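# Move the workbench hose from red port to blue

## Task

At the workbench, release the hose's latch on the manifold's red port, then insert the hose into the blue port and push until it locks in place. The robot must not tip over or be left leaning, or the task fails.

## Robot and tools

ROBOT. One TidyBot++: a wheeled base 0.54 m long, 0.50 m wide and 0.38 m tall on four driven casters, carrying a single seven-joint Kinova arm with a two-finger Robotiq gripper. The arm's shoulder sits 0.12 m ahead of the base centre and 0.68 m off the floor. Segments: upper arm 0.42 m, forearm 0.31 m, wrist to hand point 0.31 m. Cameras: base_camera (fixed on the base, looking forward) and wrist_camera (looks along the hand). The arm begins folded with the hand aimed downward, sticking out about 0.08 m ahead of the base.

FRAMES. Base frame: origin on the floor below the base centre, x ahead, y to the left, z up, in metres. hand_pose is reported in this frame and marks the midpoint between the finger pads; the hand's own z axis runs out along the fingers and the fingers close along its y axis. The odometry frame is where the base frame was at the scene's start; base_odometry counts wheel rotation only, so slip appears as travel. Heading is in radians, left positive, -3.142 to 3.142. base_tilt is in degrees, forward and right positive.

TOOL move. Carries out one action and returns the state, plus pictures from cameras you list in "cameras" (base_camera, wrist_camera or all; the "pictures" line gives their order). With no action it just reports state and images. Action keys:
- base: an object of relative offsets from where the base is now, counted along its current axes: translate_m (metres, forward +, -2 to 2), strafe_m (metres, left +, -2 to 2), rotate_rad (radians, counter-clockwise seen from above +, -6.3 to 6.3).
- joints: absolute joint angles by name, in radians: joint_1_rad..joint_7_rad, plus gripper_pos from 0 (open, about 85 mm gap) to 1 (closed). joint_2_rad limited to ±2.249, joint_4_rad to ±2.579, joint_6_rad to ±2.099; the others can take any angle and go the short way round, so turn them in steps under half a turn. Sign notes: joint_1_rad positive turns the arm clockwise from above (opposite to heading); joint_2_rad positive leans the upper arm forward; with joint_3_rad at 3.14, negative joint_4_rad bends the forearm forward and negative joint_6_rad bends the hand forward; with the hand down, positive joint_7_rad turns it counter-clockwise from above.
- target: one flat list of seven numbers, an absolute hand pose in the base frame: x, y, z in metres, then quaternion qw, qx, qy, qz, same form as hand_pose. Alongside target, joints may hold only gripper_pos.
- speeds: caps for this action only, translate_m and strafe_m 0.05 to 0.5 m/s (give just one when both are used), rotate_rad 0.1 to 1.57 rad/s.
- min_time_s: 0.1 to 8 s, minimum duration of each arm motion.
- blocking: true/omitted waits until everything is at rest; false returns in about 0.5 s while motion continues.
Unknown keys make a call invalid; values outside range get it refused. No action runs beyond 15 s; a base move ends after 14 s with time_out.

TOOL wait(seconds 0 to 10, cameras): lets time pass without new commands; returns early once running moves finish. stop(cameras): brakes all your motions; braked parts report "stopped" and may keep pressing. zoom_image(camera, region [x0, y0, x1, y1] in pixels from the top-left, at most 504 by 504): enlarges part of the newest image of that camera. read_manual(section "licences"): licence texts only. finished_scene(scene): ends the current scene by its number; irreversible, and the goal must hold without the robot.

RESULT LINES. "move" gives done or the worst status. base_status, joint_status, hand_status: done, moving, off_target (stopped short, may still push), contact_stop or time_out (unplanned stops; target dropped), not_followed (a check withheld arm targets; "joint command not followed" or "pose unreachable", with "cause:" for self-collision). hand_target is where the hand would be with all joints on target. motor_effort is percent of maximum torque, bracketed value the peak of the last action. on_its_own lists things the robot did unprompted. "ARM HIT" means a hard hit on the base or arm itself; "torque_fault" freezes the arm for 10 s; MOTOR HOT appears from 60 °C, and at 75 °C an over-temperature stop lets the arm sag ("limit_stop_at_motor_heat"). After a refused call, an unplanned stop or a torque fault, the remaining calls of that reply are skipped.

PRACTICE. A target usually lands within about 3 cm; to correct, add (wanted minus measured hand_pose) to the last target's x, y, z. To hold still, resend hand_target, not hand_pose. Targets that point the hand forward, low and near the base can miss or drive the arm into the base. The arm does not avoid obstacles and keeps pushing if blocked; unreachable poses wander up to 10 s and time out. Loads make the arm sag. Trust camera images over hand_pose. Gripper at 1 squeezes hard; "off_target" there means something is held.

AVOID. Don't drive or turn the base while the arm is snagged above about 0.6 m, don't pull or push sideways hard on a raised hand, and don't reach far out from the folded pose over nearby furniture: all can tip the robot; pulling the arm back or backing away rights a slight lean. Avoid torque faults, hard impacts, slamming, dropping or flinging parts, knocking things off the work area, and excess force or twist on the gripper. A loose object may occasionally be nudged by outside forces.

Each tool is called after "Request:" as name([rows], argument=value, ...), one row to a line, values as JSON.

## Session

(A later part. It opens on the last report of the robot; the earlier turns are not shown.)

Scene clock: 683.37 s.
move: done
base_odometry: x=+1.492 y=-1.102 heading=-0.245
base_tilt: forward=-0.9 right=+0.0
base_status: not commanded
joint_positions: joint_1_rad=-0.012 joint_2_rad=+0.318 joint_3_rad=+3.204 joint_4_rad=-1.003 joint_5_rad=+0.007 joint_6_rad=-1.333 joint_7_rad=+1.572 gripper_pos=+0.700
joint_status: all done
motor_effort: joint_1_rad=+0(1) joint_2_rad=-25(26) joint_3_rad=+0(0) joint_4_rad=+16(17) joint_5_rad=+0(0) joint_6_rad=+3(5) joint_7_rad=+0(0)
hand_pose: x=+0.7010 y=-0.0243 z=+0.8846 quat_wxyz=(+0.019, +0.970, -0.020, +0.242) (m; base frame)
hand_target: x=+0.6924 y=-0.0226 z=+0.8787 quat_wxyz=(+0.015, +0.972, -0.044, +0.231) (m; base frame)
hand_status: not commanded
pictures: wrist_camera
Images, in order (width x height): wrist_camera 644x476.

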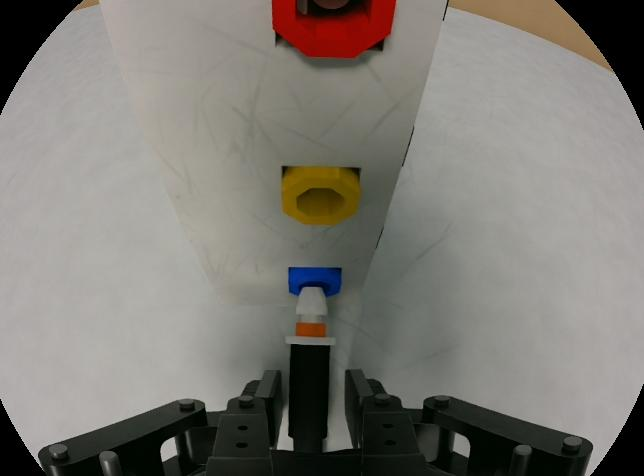

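Request:
move(base={"translate_m": 0.012, "strafe_m": -0.086, "rotate_rad": 0.12}, speeds={"strafe_m": 0.08, "rotate_rad": 0.12}, cameras=["wrist_camera"])

Request:
zoom_image(camera="wrist_camera", region=[252, 270, 372, 390])

Scene clock: 689.83 s.
move: done
base_odometry: x=+1.482 y=-1.188 heading=-0.124
base_tilt: forward=-0.9 right=+0.0
base_status: done
joint_positions: joint_1_rad=-0.015 joint_2_rad=+0.318 joint_3_rad=+3.203 joint_4_rad=-1.003 joint_5_rad=+0.007 joint_6_rad=-1.333 joint_7_rad=+1.572 gripper_pos=+0.700
joint_status: not commanded
motor_effort: joint_1_rad=+1(4) joint_2_rad=-24(26) joint_3_rad=+0(2) joint_4_rad=+15(16) joint_5_rad=+0(2) joint_6_rad=+4(5) joint_7_rad=+0(0)
hand_pose: x=+0.7010 y=-0.0224 z=+0.8846 quat_wxyz=(+0.018, +0.970, -0.018, +0.242) (m; base frame)
hand_target: x=+0.6924 y=-0.0226 z=+0.8787 quat_wxyz=(+0.015, +0.972, -0.044, +0.231) (m; base frame)
hand_status: not commanded
pictures: wrist_camera
Images, in order (width x height): wrist_camera 644x476.

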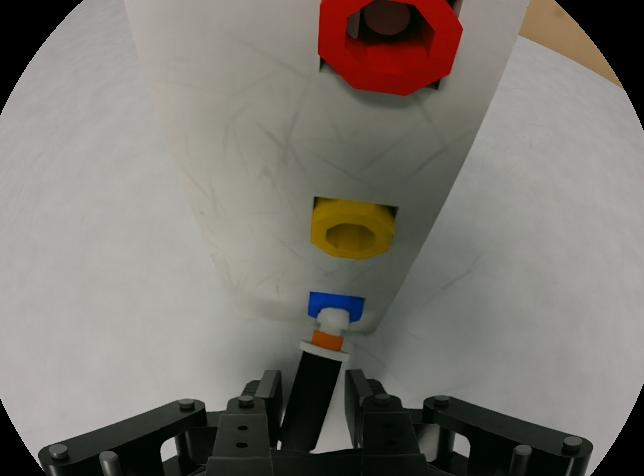

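Scaled by 4.200.

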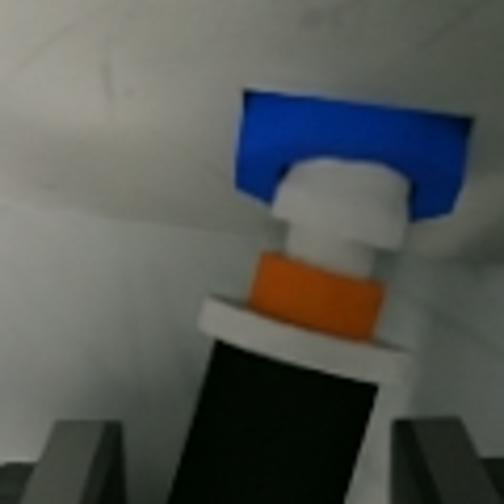

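Request:
move(base={"translate_m": -0.003, "strafe_m": 0.046, "rotate_rad": -0.072}, speeds={"strafe_m": 0.08, "rotate_rad": 0.12}, cameras=["wrist_camera"])

Request:
zoom_image(camera="wrist_camera", region=[252, 270, 372, 390])

Scene clock: 722.83 s.
move: done
base_odometry: x=+1.485 y=-1.142 heading=-0.196
base_tilt: forward=-0.9 right=+0.0
base_status: done
joint_positions: joint_1_rad=-0.016 joint_2_rad=+0.318 joint_3_rad=+3.203 joint_4_rad=-1.003 joint_5_rad=+0.007 joint_6_rad=-1.333 joint_7_rad=+1.572 gripper_pos=+0.700
joint_status: not commanded
motor_effort: joint_1_rad=+1(3) joint_2_rad=-25(25) joint_3_rad=+0(2) joint_4_rad=+16(16) joint_5_rad=+0(2) joint_6_rad=+4(4) joint_7_rad=+0(0)
hand_pose: x=+0.7011 y=-0.0217 z=+0.8846 quat_wxyz=(+0.018, +0.970, -0.018, +0.242) (m; base frame)
hand_target: x=+0.6924 y=-0.0226 z=+0.8787 quat_wxyz=(+0.015, +0.972, -0.044, +0.231) (m; base frame)
hand_status: not commanded
pictures: wrist_camera
Images, in order (width x height): wrist_camera 644x476.

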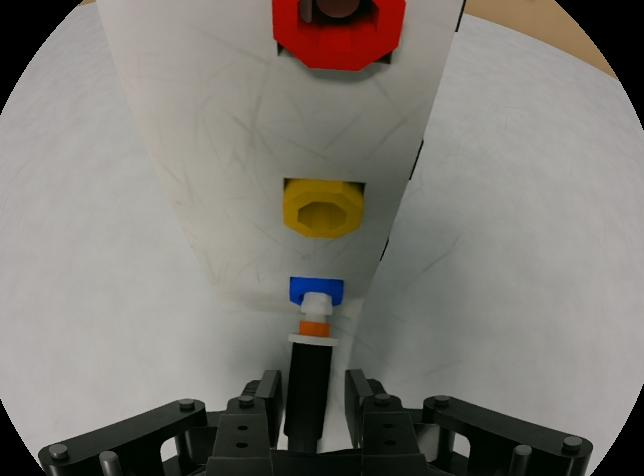

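Scaled by 4.200.

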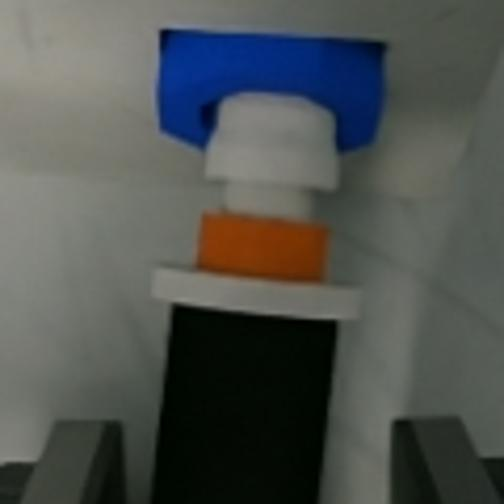

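Request:
move(base={"translate_m": 0.012}, speeds={"translate_m": 0.05})

Request:
move(joints={"gripper_pos": 1.0}, cameras=["wrist_camera"])

Request:
zoom_image(camera="wrist_camera", region=[252, 270, 372, 390])

Scene clock: 728.73 s.
move: done
base_odometry: x=+1.497 y=-1.145 heading=-0.196
base_tilt: forward=-0.9 right=+0.0
base_status: done
joint_positions: joint_1_rad=-0.016 joint_2_rad=+0.317 joint_3_rad=+3.203 joint_4_rad=-1.003 joint_5_rad=+0.007 joint_6_rad=-1.333 joint_7_rad=+1.572 gripper_pos=+0.700
joint_status: not commanded
motor_effort: joint_1_rad=+1(1) joint_2_rad=-25(26) joint_3_rad=+0(1) joint_4_rad=+16(17) joint_5_rad=+0(0) joint_6_rad=+4(5) joint_7_rad=+0(0)
hand_pose: x=+0.7010 y=-0.0217 z=+0.8847 quat_wxyz=(+0.018, +0.970, -0.018, +0.242) (m; base frame)
hand_target: x=+0.6924 y=-0.0226 z=+0.8787 quat_wxyz=(+0.015, +0.972, -0.044, +0.231) (m; base frame)
hand_status: not commanded
pictures: none

Scene clock: 729.43 s.
move: off_target
base_odometry: x=+1.497 y=-1.145 heading=-0.196
base_tilt: forward=-0.9 right=+0.0
base_status: not commanded
joint_positions: joint_1_rad=-0.015 joint_2_rad=+0.316 joint_3_rad=+3.203 joint_4_rad=-1.003 joint_5_rad=+0.007 joint_6_rad=-1.333 joint_7_rad=+1.572 gripper_pos=+0.859
joint_status: gripper_pos off_target (ended at +0.859, target +1.000)
motor_effort: joint_1_rad=+1(2) joint_2_rad=-24(25) joint_3_rad=+0(2) joint_4_rad=+15(16) joint_5_rad=+0(2) joint_6_rad=+4(5) joint_7_rad=+0(1)
hand_pose: x=+0.7008 y=-0.0222 z=+0.8852 quat_wxyz=(+0.018, +0.970, -0.018, +0.242) (m; base frame)
hand_target: x=+0.6924 y=-0.0226 z=+0.8787 quat_wxyz=(+0.015, +0.972, -0.044, +0.231) (m; base frame)
hand_status: not commanded
pictures: wrist_camera
Images, in order (width x height): wrist_camera 644x476.

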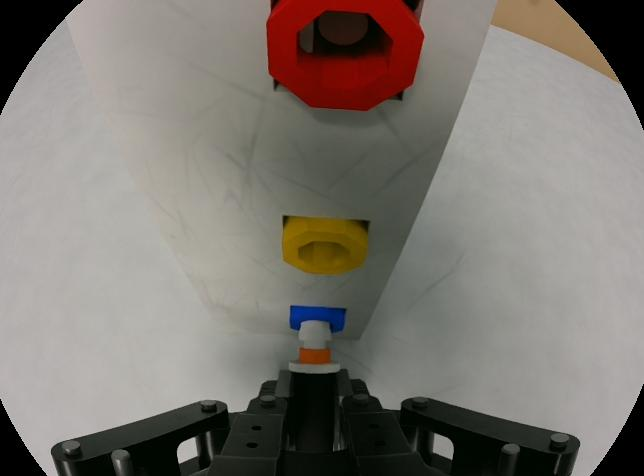

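Scaled by 4.200.

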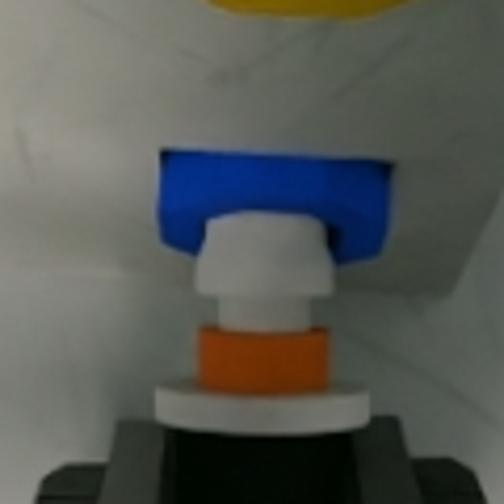

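Request:
move(base={"translate_m": -0.012}, speeds={"translate_m": 0.05})

Request:
move(base={"strafe_m": 0.064, "rotate_rad": -0.09}, speeds={"strafe_m": 0.08, "rotate_rad": 0.12}, joints={"joint_4_rad": -0.955}, cameras=["wrist_camera"])

Request:
zoom_image(camera="wrist_camera", region=[252, 250, 372, 370])

Scene clock: 740.20 s.
move: done
base_odometry: x=+1.485 y=-1.142 heading=-0.197
base_tilt: forward=-0.9 right=+0.0
base_status: done
joint_positions: joint_1_rad=-0.015 joint_2_rad=+0.316 joint_3_rad=+3.203 joint_4_rad=-1.004 joint_5_rad=+0.007 joint_6_rad=-1.333 joint_7_rad=+1.572 gripper_pos=+0.859
joint_status: not commanded
motor_effort: joint_1_rad=+1(1) joint_2_rad=-24(25) joint_3_rad=+0(1) joint_4_rad=+16(17) joint_5_rad=+0(1) joint_6_rad=+3(5) joint_7_rad=+0(0)
hand_pose: x=+0.7005 y=-0.0222 z=+0.8852 quat_wxyz=(+0.018, +0.970, -0.018, +0.242) (m; base frame)
hand_target: x=+0.6924 y=-0.0226 z=+0.8787 quat_wxyz=(+0.015, +0.972, -0.044, +0.231) (m; base frame)
hand_status: not commanded
pictures: none

Scene clock: 741.50 s.
move: done
base_odometry: x=+1.498 y=-1.079 heading=-0.287
base_tilt: forward=-0.9 right=+0.0
base_status: done
joint_positions: joint_1_rad=-0.016 joint_2_rad=+0.316 joint_3_rad=+3.203 joint_4_rad=-0.977 joint_5_rad=+0.007 joint_6_rad=-1.333 joint_7_rad=+1.572 gripper_pos=+0.859
joint_status: all done
motor_effort: joint_1_rad=+1(4) joint_2_rad=-26(27) joint_3_rad=+0(2) joint_4_rad=+17(18) joint_5_rad=+0(1) joint_6_rad=+5(5) joint_7_rad=+0(1)
hand_pose: x=+0.7056 y=-0.0215 z=+0.8972 quat_wxyz=(+0.018, +0.967, -0.017, +0.255) (m; base frame)
hand_target: x=+0.7050 y=-0.0225 z=+0.9090 quat_wxyz=(+0.015, +0.964, -0.043, +0.263) (m; base frame)
hand_status: not commanded
pictures: wrist_camera
Images, in order (width x height): wrist_camera 644x476.

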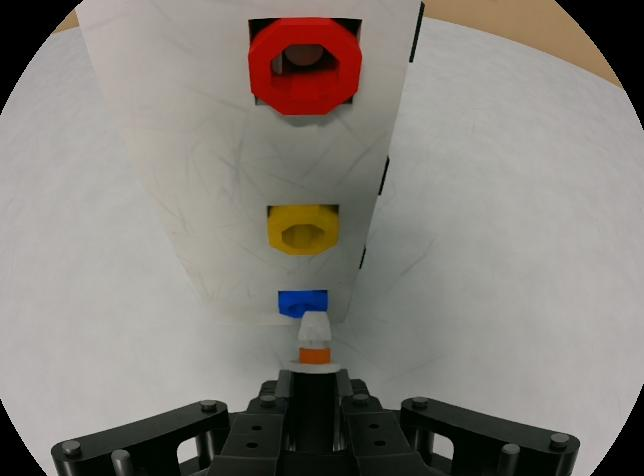

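Scaled by 4.200.

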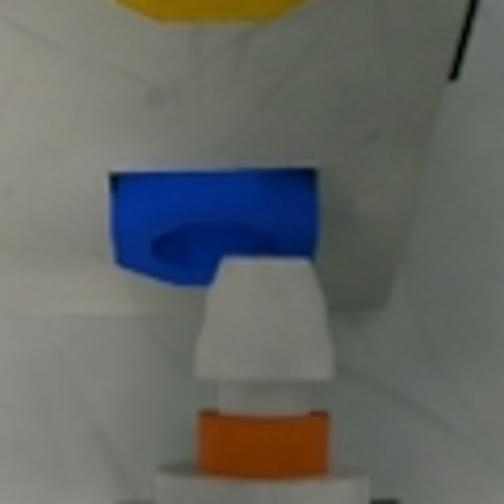

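Request:
move(base={"strafe_m": 0.0075}, speeds={"strafe_m": 0.05}, cameras=["wrist_camera"])

Request:
zoom_image(camera="wrist_camera", region=[252, 250, 372, 370])

Scene clock: 746.00 s.
move: done
base_odometry: x=+1.500 y=-1.072 heading=-0.288
base_tilt: forward=-0.9 right=+0.0
base_status: done
joint_positions: joint_1_rad=-0.017 joint_2_rad=+0.316 joint_3_rad=+3.203 joint_4_rad=-0.977 joint_5_rad=+0.007 joint_6_rad=-1.333 joint_7_rad=+1.572 gripper_pos=+0.859
joint_status: not commanded
motor_effort: joint_1_rad=+0(3) joint_2_rad=-26(27) joint_3_rad=+0(2) joint_4_rad=+17(17) joint_5_rad=+0(1) joint_6_rad=+5(6) joint_7_rad=+0(0)
hand_pose: x=+0.7057 y=-0.0209 z=+0.8972 quat_wxyz=(+0.018, +0.967, -0.017, +0.255) (m; base frame)
hand_target: x=+0.7050 y=-0.0225 z=+0.9090 quat_wxyz=(+0.015, +0.964, -0.043, +0.263) (m; base frame)
hand_status: not commanded
pictures: wrist_camera
Images, in order (width x height): wrist_camera 644x476.

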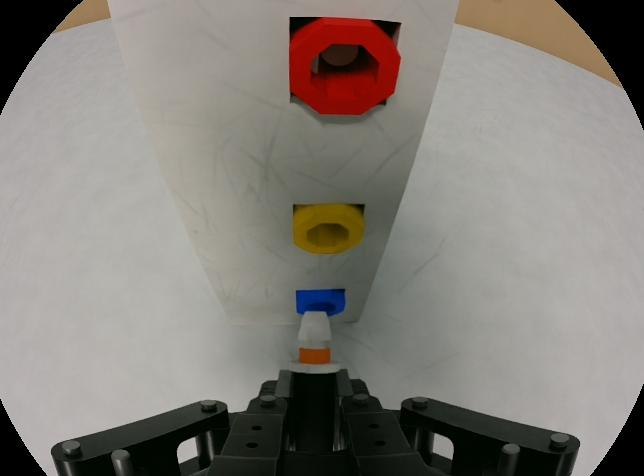

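Scaled by 4.200.

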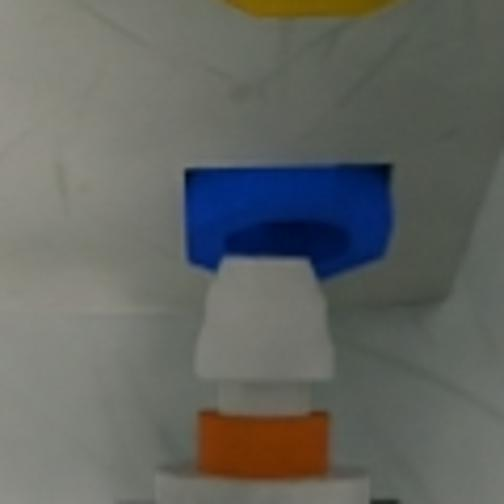

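Request:
move(base={"translate_m": 0.012, "strafe_m": -0.0024}, speeds={"translate_m": 0.05}, cameras=["wrist_camera"])

Request:
zoom_image(camera="wrist_camera", region=[252, 250, 372, 370])

Scene clock: 750.13 s.
move: done
base_odometry: x=+1.511 y=-1.078 heading=-0.288
base_tilt: forward=-0.9 right=+0.0
base_status: done
joint_positions: joint_1_rad=-0.017 joint_2_rad=+0.311 joint_3_rad=+3.203 joint_4_rad=-0.976 joint_5_rad=+0.007 joint_6_rad=-1.336 joint_7_rad=+1.572 gripper_pos=+0.859
joint_status: not commanded
motor_effort: joint_1_rad=+0(2) joint_2_rad=-26(27) joint_3_rad=+0(1) joint_4_rad=+17(19) joint_5_rad=+0(1) joint_6_rad=+4(12) joint_7_rad=+0(0)
hand_pose: x=+0.7040 y=-0.0209 z=+0.9003 quat_wxyz=(+0.018, +0.966, -0.017, +0.256) (m; base frame)
hand_target: x=+0.7050 y=-0.0225 z=+0.9090 quat_wxyz=(+0.015, +0.964, -0.043, +0.263) (m; base frame)
hand_status: not commanded
pictures: wrist_camera
Images, in order (width x height): wrist_camera 644x476.

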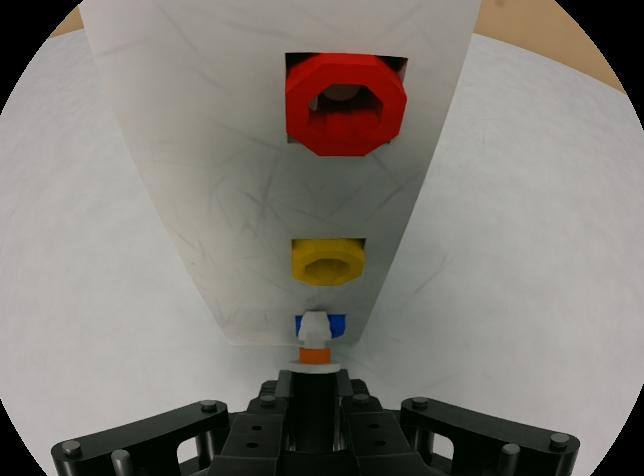

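Scaled by 4.200.

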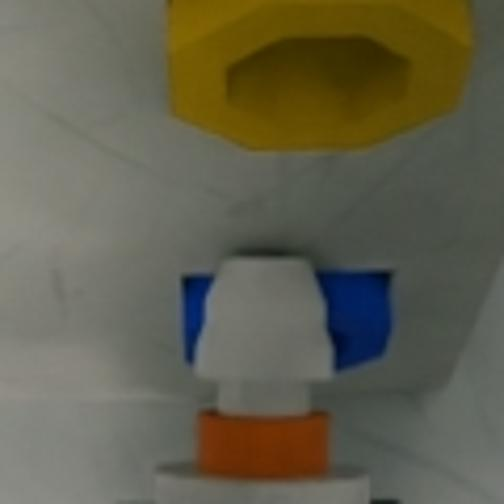

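Request:
move(base={"translate_m": -0.016, "strafe_m": -0.003}, speeds={"translate_m": 0.05})

Request:
move(joints={"joint_4_rad": -1.02}, cameras=["wrist_camera"])

Request:
zoom_image(camera="wrist_camera", region=[252, 250, 372, 370])

Scene clock: 754.20 s.
move: done
base_odometry: x=+1.494 y=-1.076 heading=-0.288
base_tilt: forward=-0.9 right=+0.0
base_status: done
joint_positions: joint_1_rad=-0.017 joint_2_rad=+0.311 joint_3_rad=+3.203 joint_4_rad=-0.976 joint_5_rad=+0.007 joint_6_rad=-1.336 joint_7_rad=+1.572 gripper_pos=+0.859
joint_status: not commanded
motor_effort: joint_1_rad=+0(2) joint_2_rad=-25(29) joint_3_rad=+0(1) joint_4_rad=+17(18) joint_5_rad=+0(0) joint_6_rad=+4(5) joint_7_rad=+0(0)
hand_pose: x=+0.7040 y=-0.0209 z=+0.9004 quat_wxyz=(+0.018, +0.966, -0.017, +0.256) (m; base frame)
hand_target: x=+0.7050 y=-0.0225 z=+0.9090 quat_wxyz=(+0.015, +0.964, -0.043, +0.263) (m; base frame)
hand_status: not commanded
pictures: none

Scene clock: 755.00 s.
move: done
base_odometry: x=+1.494 y=-1.076 heading=-0.288
base_tilt: forward=-0.9 right=+0.0
base_status: not commanded
joint_positions: joint_1_rad=-0.017 joint_2_rad=+0.311 joint_3_rad=+3.203 joint_4_rad=-1.006 joint_5_rad=+0.007 joint_6_rad=-1.336 joint_7_rad=+1.572 gripper_pos=+0.859
joint_status: all done
motor_effort: joint_1_rad=+1(1) joint_2_rad=-26(27) joint_3_rad=+0(0) joint_4_rad=+17(18) joint_5_rad=+0(0) joint_6_rad=+4(5) joint_7_rad=+0(0)
hand_pose: x=+0.6983 y=-0.0209 z=+0.8868 quat_wxyz=(+0.018, +0.970, -0.017, +0.242) (m; base frame)
hand_target: x=+0.6928 y=-0.0226 z=+0.8796 quat_wxyz=(+0.015, +0.972, -0.044, +0.232) (m; base frame)
hand_status: not commanded
pictures: wrist_camera
Images, in order (width x height): wrist_camera 644x476.

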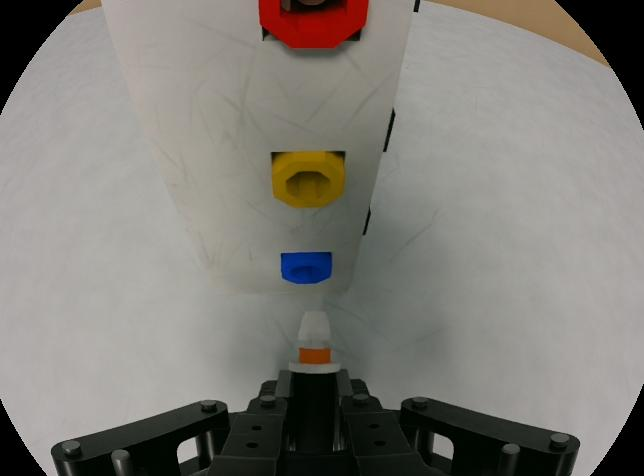

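Scaled by 4.200.

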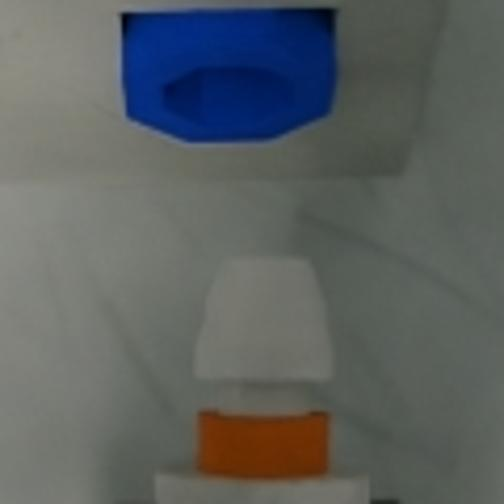

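Request:
move(base={"translate_m": 0.015, "strafe_m": 0.0035}, speeds={"translate_m": 0.05}, cameras=["wrist_camera"])

Request:
zoom_image(camera="wrist_camera", region=[252, 250, 372, 370])

Scene clock: 760.63 s.
move: done
base_odometry: x=+1.510 y=-1.077 heading=-0.288
base_tilt: forward=-0.9 right=+0.0
base_status: done
joint_positions: joint_1_rad=-0.017 joint_2_rad=+0.311 joint_3_rad=+3.203 joint_4_rad=-1.006 joint_5_rad=+0.007 joint_6_rad=-1.336 joint_7_rad=+1.572 gripper_pos=+0.859
joint_status: not commanded
motor_effort: joint_1_rad=+1(2) joint_2_rad=-26(28) joint_3_rad=+0(1) joint_4_rad=+17(18) joint_5_rad=+0(1) joint_6_rad=+4(5) joint_7_rad=+0(0)
hand_pose: x=+0.6983 y=-0.0210 z=+0.8870 quat_wxyz=(+0.018, +0.970, -0.017, +0.242) (m; base frame)
hand_target: x=+0.6928 y=-0.0226 z=+0.8796 quat_wxyz=(+0.015, +0.972, -0.044, +0.232) (m; base frame)
hand_status: not commanded
pictures: wrist_camera
Images, in order (width x height): wrist_camera 644x476.

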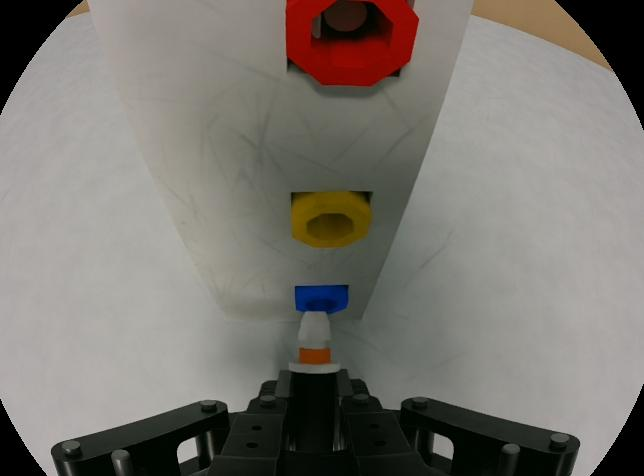

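Scaled by 4.200.

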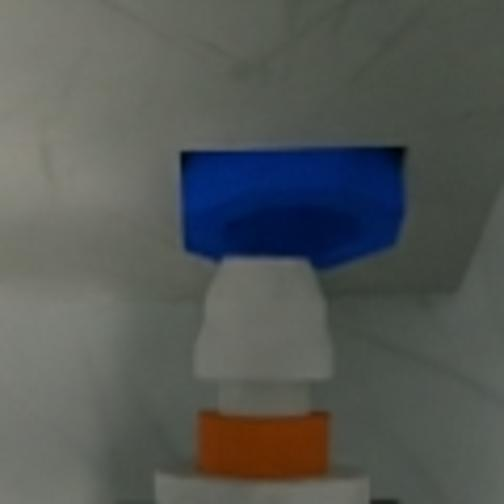

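Request:
move(base={"translate_m": 0.005, "strafe_m": -0.002}, speeds={"translate_m": 0.05}, cameras=["wrist_camera"])

Request:
zoom_image(camera="wrist_camera", region=[252, 250, 372, 370])

Scene clock: 763.77 s.
move: done
base_odometry: x=+1.514 y=-1.080 heading=-0.288
base_tilt: forward=-0.9 right=+0.0
base_status: done
joint_positions: joint_1_rad=-0.016 joint_2_rad=+0.310 joint_3_rad=+3.203 joint_4_rad=-1.008 joint_5_rad=+0.007 joint_6_rad=-1.336 joint_7_rad=+1.572 gripper_pos=+0.859
joint_status: not commanded
motor_effort: joint_1_rad=+0(3) joint_2_rad=-26(28) joint_3_rad=-1(3) joint_4_rad=+17(21) joint_5_rad=+0(2) joint_6_rad=+4(9) joint_7_rad=+0(1)
hand_pose: x=+0.6977 y=-0.0216 z=+0.8859 quat_wxyz=(+0.018, +0.970, -0.018, +0.241) (m; base frame)
hand_target: x=+0.6928 y=-0.0226 z=+0.8796 quat_wxyz=(+0.015, +0.972, -0.044, +0.232) (m; base frame)
hand_status: not commanded
pictures: wrist_camera
Images, in order (width x height): wrist_camera 644x476.

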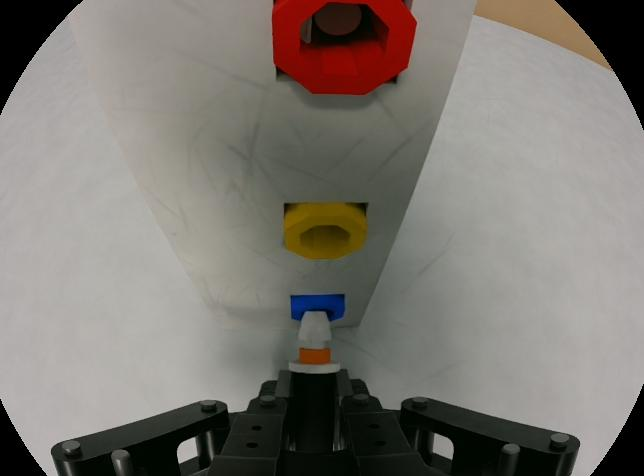

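Scaled by 4.200.

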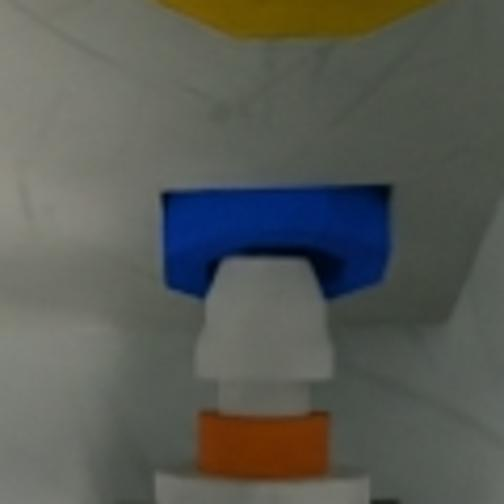

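Request:
move(base={"translate_m": 0.01, "strafe_m": -0.0015}, speeds={"translate_m": 0.05}, cameras=["wrist_camera"])

Request:
zoom_image(camera="wrist_camera", region=[252, 250, 372, 370])

Scene clock: 767.63 s.
move: done
base_odometry: x=+1.523 y=-1.084 heading=-0.287
base_tilt: forward=-0.9 right=+0.0
base_status: done
joint_positions: joint_1_rad=-0.015 joint_2_rad=+0.307 joint_3_rad=+3.203 joint_4_rad=-1.009 joint_5_rad=+0.007 joint_6_rad=-1.345 joint_7_rad=+1.572 gripper_pos=+0.859
joint_status: not commanded
motor_effort: joint_1_rad=+0(2) joint_2_rad=-26(28) joint_3_rad=+0(2) joint_4_rad=+18(19) joint_5_rad=-1(2) joint_6_rad=+6(15) joint_7_rad=+0(0)
hand_pose: x=+0.6944 y=-0.0222 z=+0.8863 quat_wxyz=(+0.018, +0.971, -0.018, +0.238) (m; base frame)
hand_target: x=+0.6928 y=-0.0226 z=+0.8796 quat_wxyz=(+0.015, +0.972, -0.044, +0.232) (m; base frame)
hand_status: not commanded
pictures: wrist_camera
Images, in order (width x height): wrist_camera 644x476.

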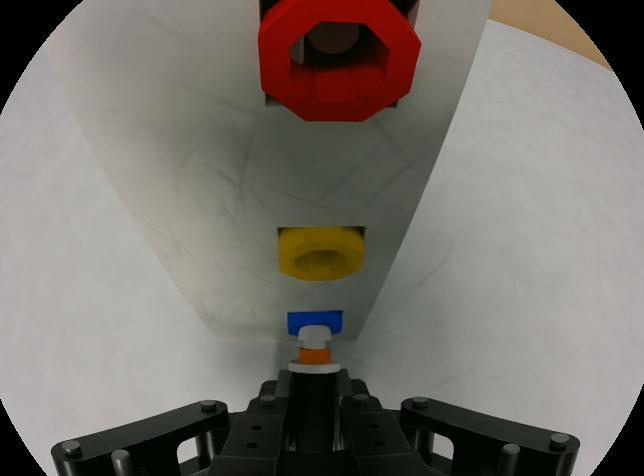

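Scaled by 4.200.

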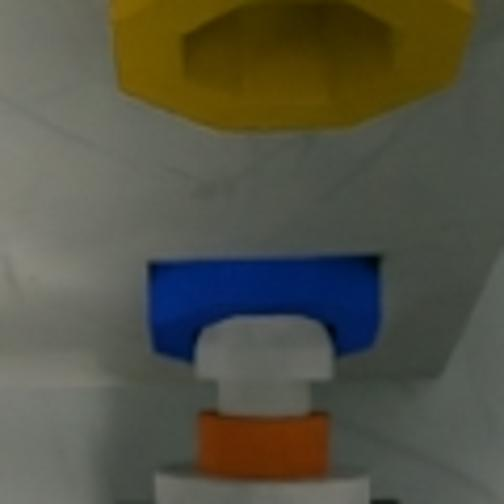

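Request:
move(base={"translate_m": 0.025}, speeds={"translate_m": 0.05}, cameras=["wrist_camera"])

Request:
zoom_image(camera="wrist_camera", region=[252, 250, 372, 370])

Scene clock: 771.43 s.
move: done
base_odometry: x=+1.547 y=-1.091 heading=-0.287
base_tilt: forward=-0.9 right=+0.0
base_status: done
joint_positions: joint_1_rad=-0.014 joint_2_rad=+0.276 joint_3_rad=+3.203 joint_4_rad=-1.033 joint_5_rad=+0.007 joint_6_rad=-1.388 joint_7_rad=+1.572 gripper_pos=+0.859
joint_status: not commanded
motor_effort: joint_1_rad=-2(3) joint_2_rad=-17(26) joint_3_rad=-2(2) joint_4_rad=+22(23) joint_5_rad=-2(3) joint_6_rad=+19(24) joint_7_rad=+0(1)
hand_pose: x=+0.6712 y=-0.0225 z=+0.8869 quat_wxyz=(+0.017, +0.975, -0.020, +0.220) (m; base frame)
hand_target: x=+0.6928 y=-0.0226 z=+0.8796 quat_wxyz=(+0.015, +0.972, -0.044, +0.232) (m; base frame)
hand_status: not commanded
pictures: wrist_camera
Images, in order (width x height): wrist_camera 644x476.

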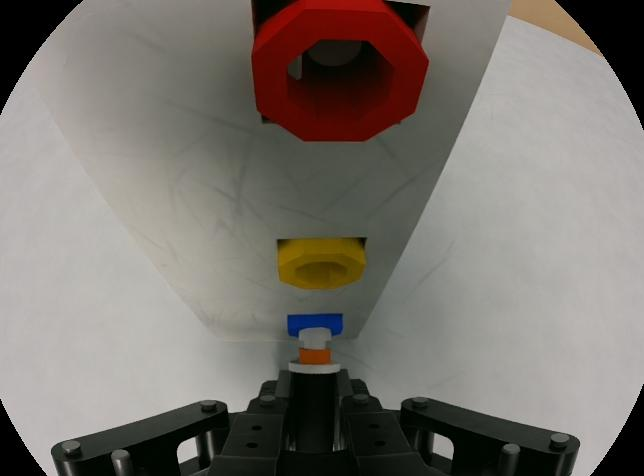

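Scaled by 4.200.

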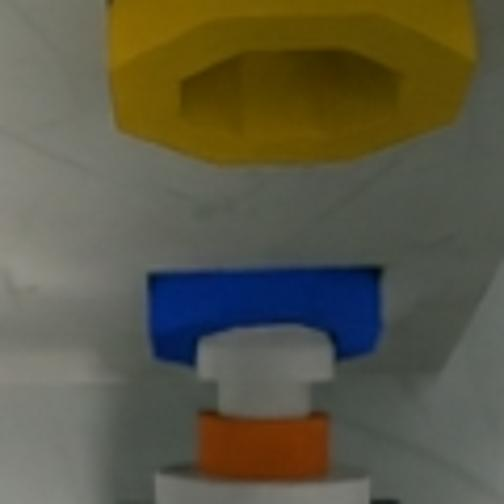

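Request:
move(joints={"gripper_pos": 0.842}, cameras=["wrist_camera"])

Request:
zoom_image(camera="wrist_camera", region=[252, 270, 372, 390])

Scene clock: 775.37 s.
move: done
base_odometry: x=+1.547 y=-1.091 heading=-0.287
base_tilt: forward=-0.9 right=+0.0
base_status: not commanded
joint_positions: joint_1_rad=-0.014 joint_2_rad=+0.276 joint_3_rad=+3.203 joint_4_rad=-1.033 joint_5_rad=+0.007 joint_6_rad=-1.388 joint_7_rad=+1.572 gripper_pos=+0.841
joint_status: all done
motor_effort: joint_1_rad=+0(2) joint_2_rad=-21(21) joint_3_rad=-1(2) joint_4_rad=+22(23) joint_5_rad=-2(3) joint_6_rad=+18(19) joint_7_rad=+0(1)
hand_pose: x=+0.6712 y=-0.0225 z=+0.8869 quat_wxyz=(+0.017, +0.975, -0.020, +0.220) (m; base frame)
hand_target: x=+0.6928 y=-0.0226 z=+0.8796 quat_wxyz=(+0.015, +0.972, -0.044, +0.232) (m; base frame)
hand_status: not commanded
pictures: wrist_camera
Images, in order (width x height): wrist_camera 644x476.

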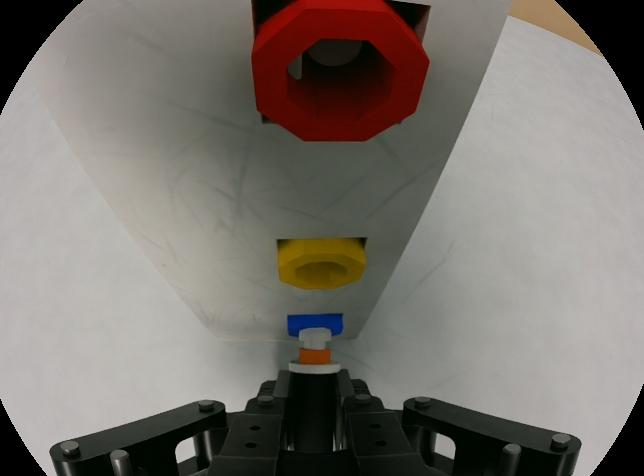

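Scaled by 4.200.

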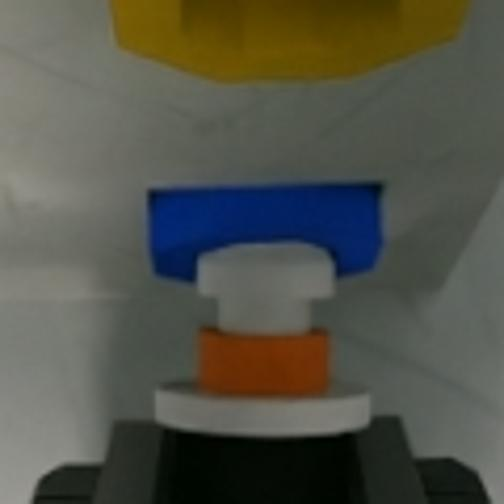

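Request:
move(joints={"joint_2_rad": 0.38, "joint_4_rad": -0.93, "joint_6_rad": -1.15}, min_time_s=1.5, cameras=["wrist_camera"])

Request:
zoom_image(camera="wrist_camera", region=[252, 270, 372, 390])

Scene clock: 780.37 s.
move: off_target
base_odometry: x=+1.547 y=-1.091 heading=-0.287
base_tilt: forward=-0.9 right=+0.0
base_status: not commanded
joint_positions: joint_1_rad=-0.014 joint_2_rad=+0.279 joint_3_rad=+3.203 joint_4_rad=-1.030 joint_5_rad=+0.007 joint_6_rad=-1.388 joint_7_rad=+1.572 gripper_pos=+0.841
joint_status: joint_2_rad off_target (ended at +0.279, target +0.380); joint_4_rad off_target (ended at -1.030, target -0.930); joint_6_rad off_target (ended at -1.388, target -1.150)
motor_effort: joint_1_rad=-2(2) joint_2_rad=-14(21) joint_3_rad=-1(2) joint_4_rad=+27(28) joint_5_rad=-3(3) joint_6_rad=+31(32) joint_7_rad=+0(1)
hand_pose: x=+0.6724 y=-0.0226 z=+0.8866 quat_wxyz=(+0.017, +0.975, -0.020, +0.220) (m; base frame)
hand_target: x=+0.7750 y=-0.0231 z=+0.9120 quat_wxyz=(+0.015, +0.941, -0.039, +0.335) (m; base frame)
hand_status: not commanded
pictures: wrist_camera
Images, in order (width x height): wrist_camera 644x476.

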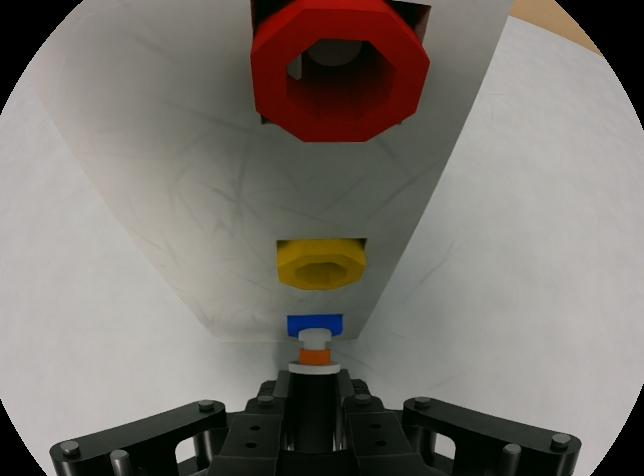

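Scaled by 4.200.

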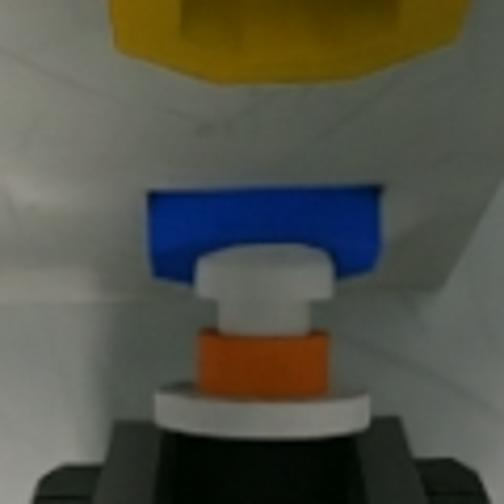

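Request:
move(base={"translate_m": 0.025}, speeds={"translate_m": 0.05}, blocking=false)

Request:
wait(seconds=1.2, cameras=["wrist_camera"])

Request:
zoom_image(camera="wrist_camera", region=[252, 270, 372, 390])

Scene clock: 783.00 s.
move: moving
base_odometry: x=+1.559 y=-1.095 heading=-0.288
base_tilt: forward=-1.0 right=+0.0
base_status: translate_m moving
joint_positions: joint_1_rad=-0.012 joint_2_rad=+0.267 joint_3_rad=+3.203 joint_4_rad=-1.039 joint_5_rad=+0.007 joint_6_rad=-1.407 joint_7_rad=+1.572 gripper_pos=+0.841
joint_status: not commanded
motor_effort: joint_1_rad=-1(3) joint_2_rad=-3(15) joint_3_rad=-1(3) joint_4_rad=+39(39) joint_5_rad=-3(4) joint_6_rad=+60(60) joint_7_rad=+0(1)
hand_pose: x=+0.6627 y=-0.0233 z=+0.8868 quat_wxyz=(+0.017, +0.977, -0.021, +0.212) (m; base frame)
hand_target: x=+0.7750 y=-0.0231 z=+0.9120 quat_wxyz=(+0.015, +0.941, -0.039, +0.335) (m; base frame)
hand_status: not commanded
pictures: none

Scene clock: 784.20 s.
earlier move: moving
base_odometry: x=+1.569 y=-1.098 heading=-0.288
base_tilt: forward=-1.0 right=+0.0
base_status: translate_m moving
joint_positions: joint_1_rad=-0.012 joint_2_rad=+0.250 joint_3_rad=+3.203 joint_4_rad=-1.060 joint_5_rad=+0.007 joint_6_rad=-1.407 joint_7_rad=+1.572 gripper_pos=+0.841
joint_status: not commanded
motor_effort: joint_1_rad=-1(3) joint_2_rad=-1(15) joint_3_rad=-1(3) joint_4_rad=+39(44) joint_5_rad=-2(4) joint_6_rad=+63(72) joint_7_rad=+0(1)
hand_pose: x=+0.6549 y=-0.0234 z=+0.8869 quat_wxyz=(+0.016, +0.977, -0.021, +0.210) (m; base frame)
hand_target: x=+0.7750 y=-0.0231 z=+0.9120 quat_wxyz=(+0.015, +0.941, -0.039, +0.335) (m; base frame)
hand_status: not commanded
wait: 1.20 s; no rest
pictures: wrist_camera
Images, in order (width x height): wrist_camera 644x476.

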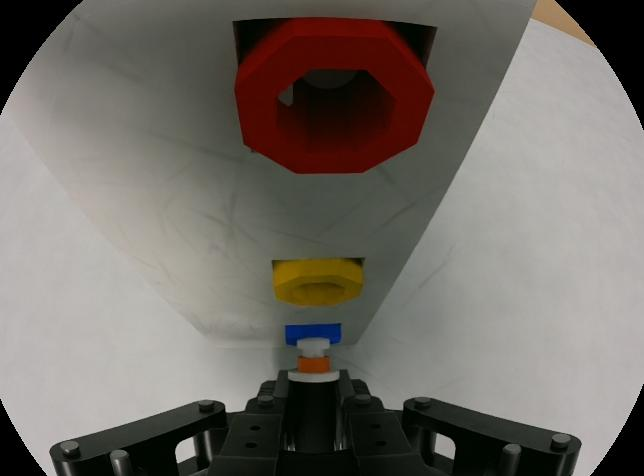

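Scaled by 4.200.

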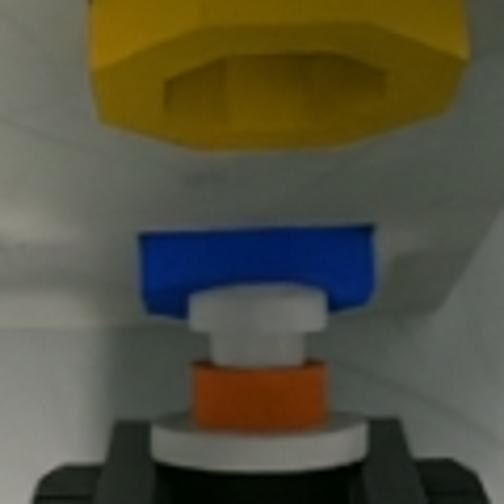

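Request:
move(base={"translate_m": -0.05}, speeds={"translate_m": 0.08}, joints={"gripper_pos": 1.0, "joint_2_rad": 0.3, "joint_4_rad": -1.01, "joint_6_rad": -1.34}, cameras=["wrist_camera"])

Scene clock: 806.57 s.
earlier move: time_out
move: off_target
base_odometry: x=+1.520 y=-1.083 heading=-0.288
base_tilt: forward=-0.9 right=+0.0
base_status: earlier translate_m time_out (by the wheels' count: +0.022 of +0.025); translate_m done
joint_positions: joint_1_rad=-0.014 joint_2_rad=+0.304 joint_3_rad=+3.203 joint_4_rad=-1.021 joint_5_rad=+0.007 joint_6_rad=-1.320 joint_7_rad=+1.572 gripper_pos=+0.859
joint_status: gripper_pos off_target (ended at +0.859, target +1.000); the others done
motor_effort: joint_1_rad=+0(3) joint_2_rad=-27(34) joint_3_rad=+0(2) joint_4_rad=+18(36) joint_5_rad=+0(3) joint_6_rad=+6(56) joint_7_rad=+0(0)
hand_pose: x=+0.6984 y=-0.0228 z=+0.8864 quat_wxyz=(+0.018, +0.969, -0.019, +0.246) (m; base frame)
hand_target: x=+0.6941 y=-0.0227 z=+0.8905 quat_wxyz=(+0.015, +0.969, -0.044, +0.244) (m; base frame)
hand_status: not commanded
pictures: wrist_camera
Images, in order (width x height): wrist_camera 644x476.

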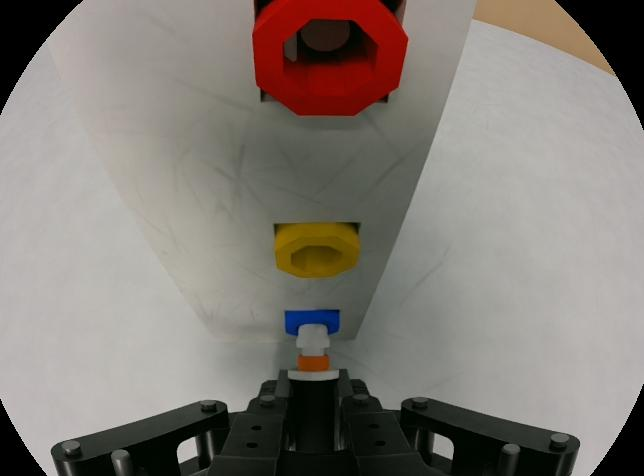

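Request:
move(base={"translate_m": -0.04}, speeds={"translate_m": 0.1})

Request:
move(joints={"gripper_pos": 0.7}, cameras=["wrist_camera"])

Request:
zoom_image(camera="wrist_camera", region=[232, 240, 402, 410])

Scene clock: 810.50 s.
move: done
base_odometry: x=+1.482 y=-1.072 heading=-0.288
base_tilt: forward=-0.9 right=+0.0
base_status: done
joint_positions: joint_1_rad=-0.014 joint_2_rad=+0.304 joint_3_rad=+3.203 joint_4_rad=-1.021 joint_5_rad=+0.007 joint_6_rad=-1.320 joint_7_rad=+1.572 gripper_pos=+0.859
joint_status: not commanded
motor_effort: joint_1_rad=+1(1) joint_2_rad=-24(29) joint_3_rad=+0(1) joint_4_rad=+17(17) joint_5_rad=+0(0) joint_6_rad=+4(6) joint_7_rad=+0(0)
hand_pose: x=+0.6983 y=-0.0228 z=+0.8865 quat_wxyz=(+0.018, +0.969, -0.019, +0.246) (m; base frame)
hand_target: x=+0.6941 y=-0.0227 z=+0.8905 quat_wxyz=(+0.015, +0.969, -0.044, +0.244) (m; base frame)
hand_status: not commanded
pictures: none

Scene clock: 811.20 s.
move: done
base_odometry: x=+1.482 y=-1.072 heading=-0.288
base_tilt: forward=-0.9 right=+0.0
base_status: not commanded
joint_positions: joint_1_rad=-0.014 joint_2_rad=+0.304 joint_3_rad=+3.203 joint_4_rad=-1.021 joint_5_rad=+0.007 joint_6_rad=-1.320 joint_7_rad=+1.572 gripper_pos=+0.700
joint_status: all done
motor_effort: joint_1_rad=+1(1) joint_2_rad=-25(26) joint_3_rad=+0(0) joint_4_rad=+17(17) joint_5_rad=+0(0) joint_6_rad=+4(5) joint_7_rad=+0(0)
hand_pose: x=+0.6983 y=-0.0228 z=+0.8865 quat_wxyz=(+0.018, +0.969, -0.019, +0.246) (m; base frame)
hand_target: x=+0.6941 y=-0.0227 z=+0.8905 quat_wxyz=(+0.015, +0.969, -0.044, +0.244) (m; base frame)
hand_status: not commanded
pictures: wrist_camera
Images, in order (width x height): wrist_camera 644x476.

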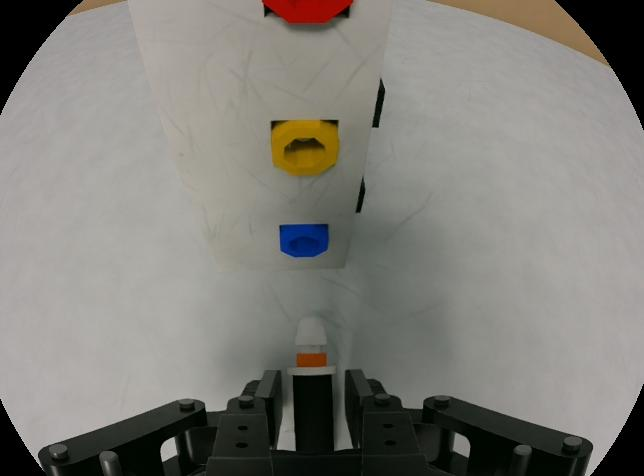

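Scaled by 2.965.

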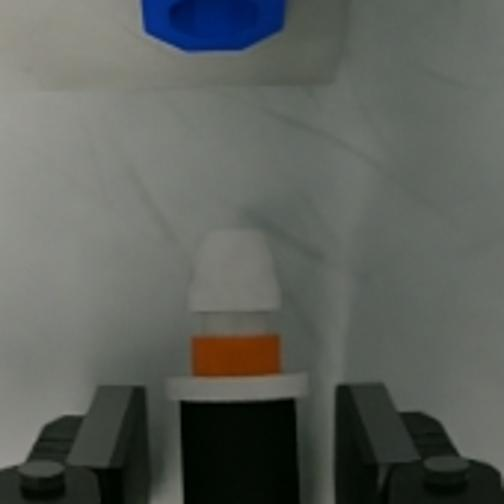

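Request:
move(joints={"gripper_pos": 1.0})

Request:
move(joints={"joint_4_rad": -0.93}, min_time_s=1)

Request:
move(joints={"joint_6_rad": -1.52}, min_time_s=1, cameras=["wrist_camera"])

Request:
zoom_image(camera="wrist_camera", region=[232, 200, 402, 370])

Scene clock: 817.43 s.
move: off_target
base_odometry: x=+1.482 y=-1.072 heading=-0.288
base_tilt: forward=-0.9 right=+0.0
base_status: not commanded
joint_positions: joint_1_rad=-0.014 joint_2_rad=+0.304 joint_3_rad=+3.203 joint_4_rad=-1.021 joint_5_rad=+0.007 joint_6_rad=-1.320 joint_7_rad=+1.572 gripper_pos=+0.866
joint_status: gripper_pos off_target (ended at +0.866, target +1.000)
motor_effort: joint_1_rad=+1(1) joint_2_rad=-25(25) joint_3_rad=+0(0) joint_4_rad=+16(17) joint_5_rad=+0(0) joint_6_rad=+4(6) joint_7_rad=+0(0)
hand_pose: x=+0.6983 y=-0.0228 z=+0.8865 quat_wxyz=(+0.018, +0.969, -0.019, +0.246) (m; base frame)
hand_target: x=+0.6941 y=-0.0227 z=+0.8905 quat_wxyz=(+0.015, +0.969, -0.044, +0.244) (m; base frame)
hand_status: not commanded
pictures: none

Scene clock: 818.73 s.
move: done
base_odometry: x=+1.482 y=-1.072 heading=-0.288
base_tilt: forward=-0.9 right=+0.0
base_status: not commanded
joint_positions: joint_1_rad=-0.014 joint_2_rad=+0.304 joint_3_rad=+3.203 joint_4_rad=-0.957 joint_5_rad=+0.007 joint_6_rad=-1.320 joint_7_rad=+1.572 gripper_pos=+0.866
joint_status: all done
motor_effort: joint_1_rad=+0(1) joint_2_rad=-26(26) joint_3_rad=+0(0) joint_4_rad=+17(18) joint_5_rad=+0(0) joint_6_rad=+5(6) joint_7_rad=+0(0)
hand_pose: x=+0.7099 y=-0.0228 z=+0.9157 quat_wxyz=(+0.019, +0.961, -0.018, +0.277) (m; base frame)
hand_target: x=+0.7081 y=-0.0226 z=+0.9272 quat_wxyz=(+0.014, +0.958, -0.043, +0.282) (m; base frame)
hand_status: not commanded
pictures: none

Scene clock: 820.03 s.
move: done
base_odometry: x=+1.482 y=-1.072 heading=-0.288
base_tilt: forward=-0.9 right=+0.0
base_status: not commanded
joint_positions: joint_1_rad=-0.014 joint_2_rad=+0.304 joint_3_rad=+3.203 joint_4_rad=-0.957 joint_5_rad=+0.007 joint_6_rad=-1.443 joint_7_rad=+1.572 gripper_pos=+0.866
joint_status: all done
motor_effort: joint_1_rad=+1(1) joint_2_rad=-25(26) joint_3_rad=+0(0) joint_4_rad=+16(17) joint_5_rad=+0(0) joint_6_rad=+4(6) joint_7_rad=+0(0)
hand_pose: x=+0.6764 y=-0.0217 z=+0.8973 quat_wxyz=(+0.018, +0.976, -0.019, +0.217) (m; base frame)
hand_target: x=+0.6585 y=-0.0212 z=+0.9012 quat_wxyz=(+0.015, +0.980, -0.046, +0.195) (m; base frame)
hand_status: not commanded
pictures: wrist_camera
Images, in order (width x height): wrist_camera 644x476.

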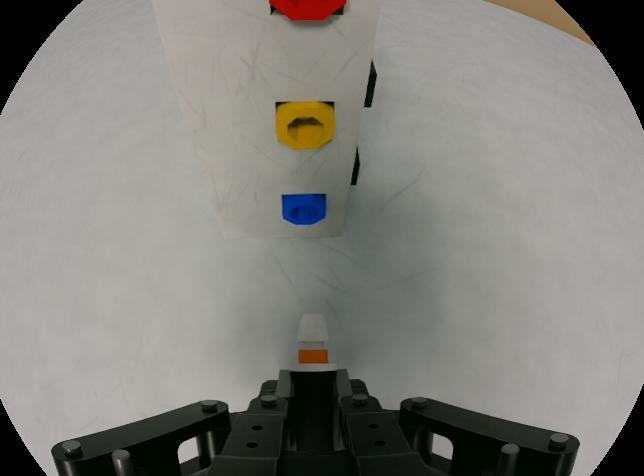

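Scaled by 2.965.

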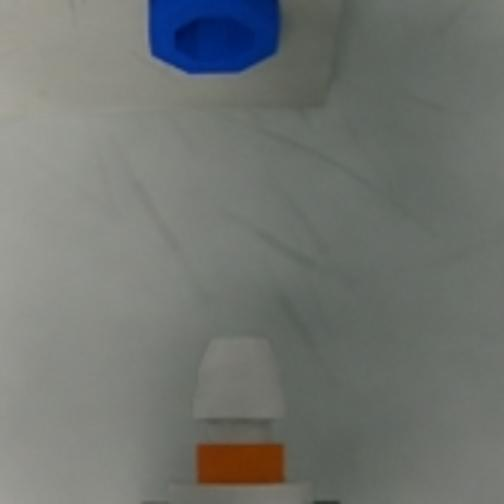

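Request:
move(base={"translate_m": 0.042, "strafe_m": 0.0028}, speeds={"translate_m": 0.08}, cameras=["wrist_camera"])

Request:
zoom_image(camera="wrist_camera", region=[252, 250, 372, 370])

Scene clock: 825.10 s.
move: done
base_odometry: x=+1.523 y=-1.081 heading=-0.288
base_tilt: forward=-0.9 right=+0.0
base_status: done
joint_positions: joint_1_rad=-0.014 joint_2_rad=+0.303 joint_3_rad=+3.203 joint_4_rad=-0.957 joint_5_rad=+0.007 joint_6_rad=-1.446 joint_7_rad=+1.572 gripper_pos=+0.866
joint_status: not commanded
motor_effort: joint_1_rad=+1(1) joint_2_rad=-26(28) joint_3_rad=+0(1) joint_4_rad=+17(17) joint_5_rad=+0(1) joint_6_rad=+3(5) joint_7_rad=+0(0)
hand_pose: x=+0.6754 y=-0.0217 z=+0.8972 quat_wxyz=(+0.018, +0.976, -0.019, +0.216) (m; base frame)
hand_target: x=+0.6585 y=-0.0212 z=+0.9012 quat_wxyz=(+0.015, +0.980, -0.046, +0.195) (m; base frame)
hand_status: not commanded
pictures: wrist_camera
Images, in order (width x height): wrist_camera 644x476.

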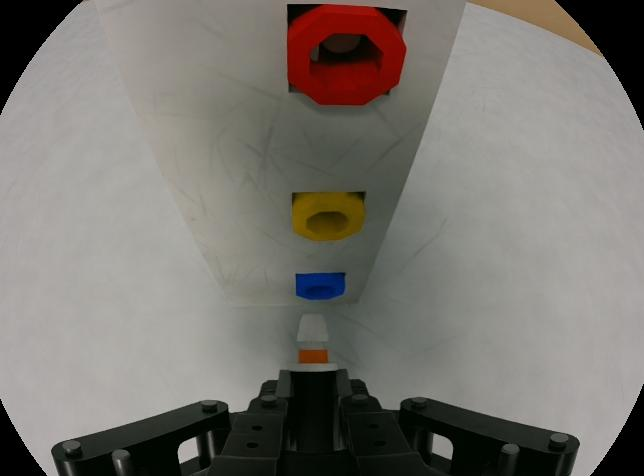

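Scaled by 4.200.

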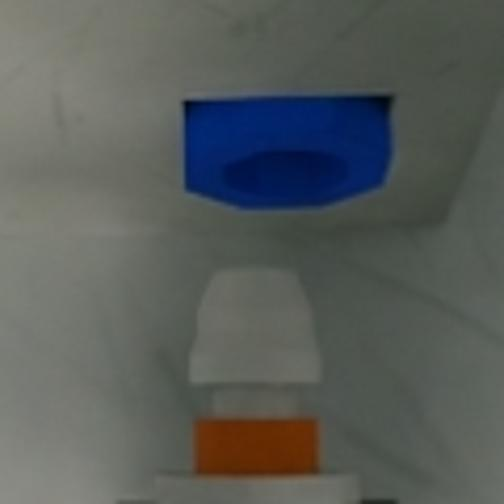

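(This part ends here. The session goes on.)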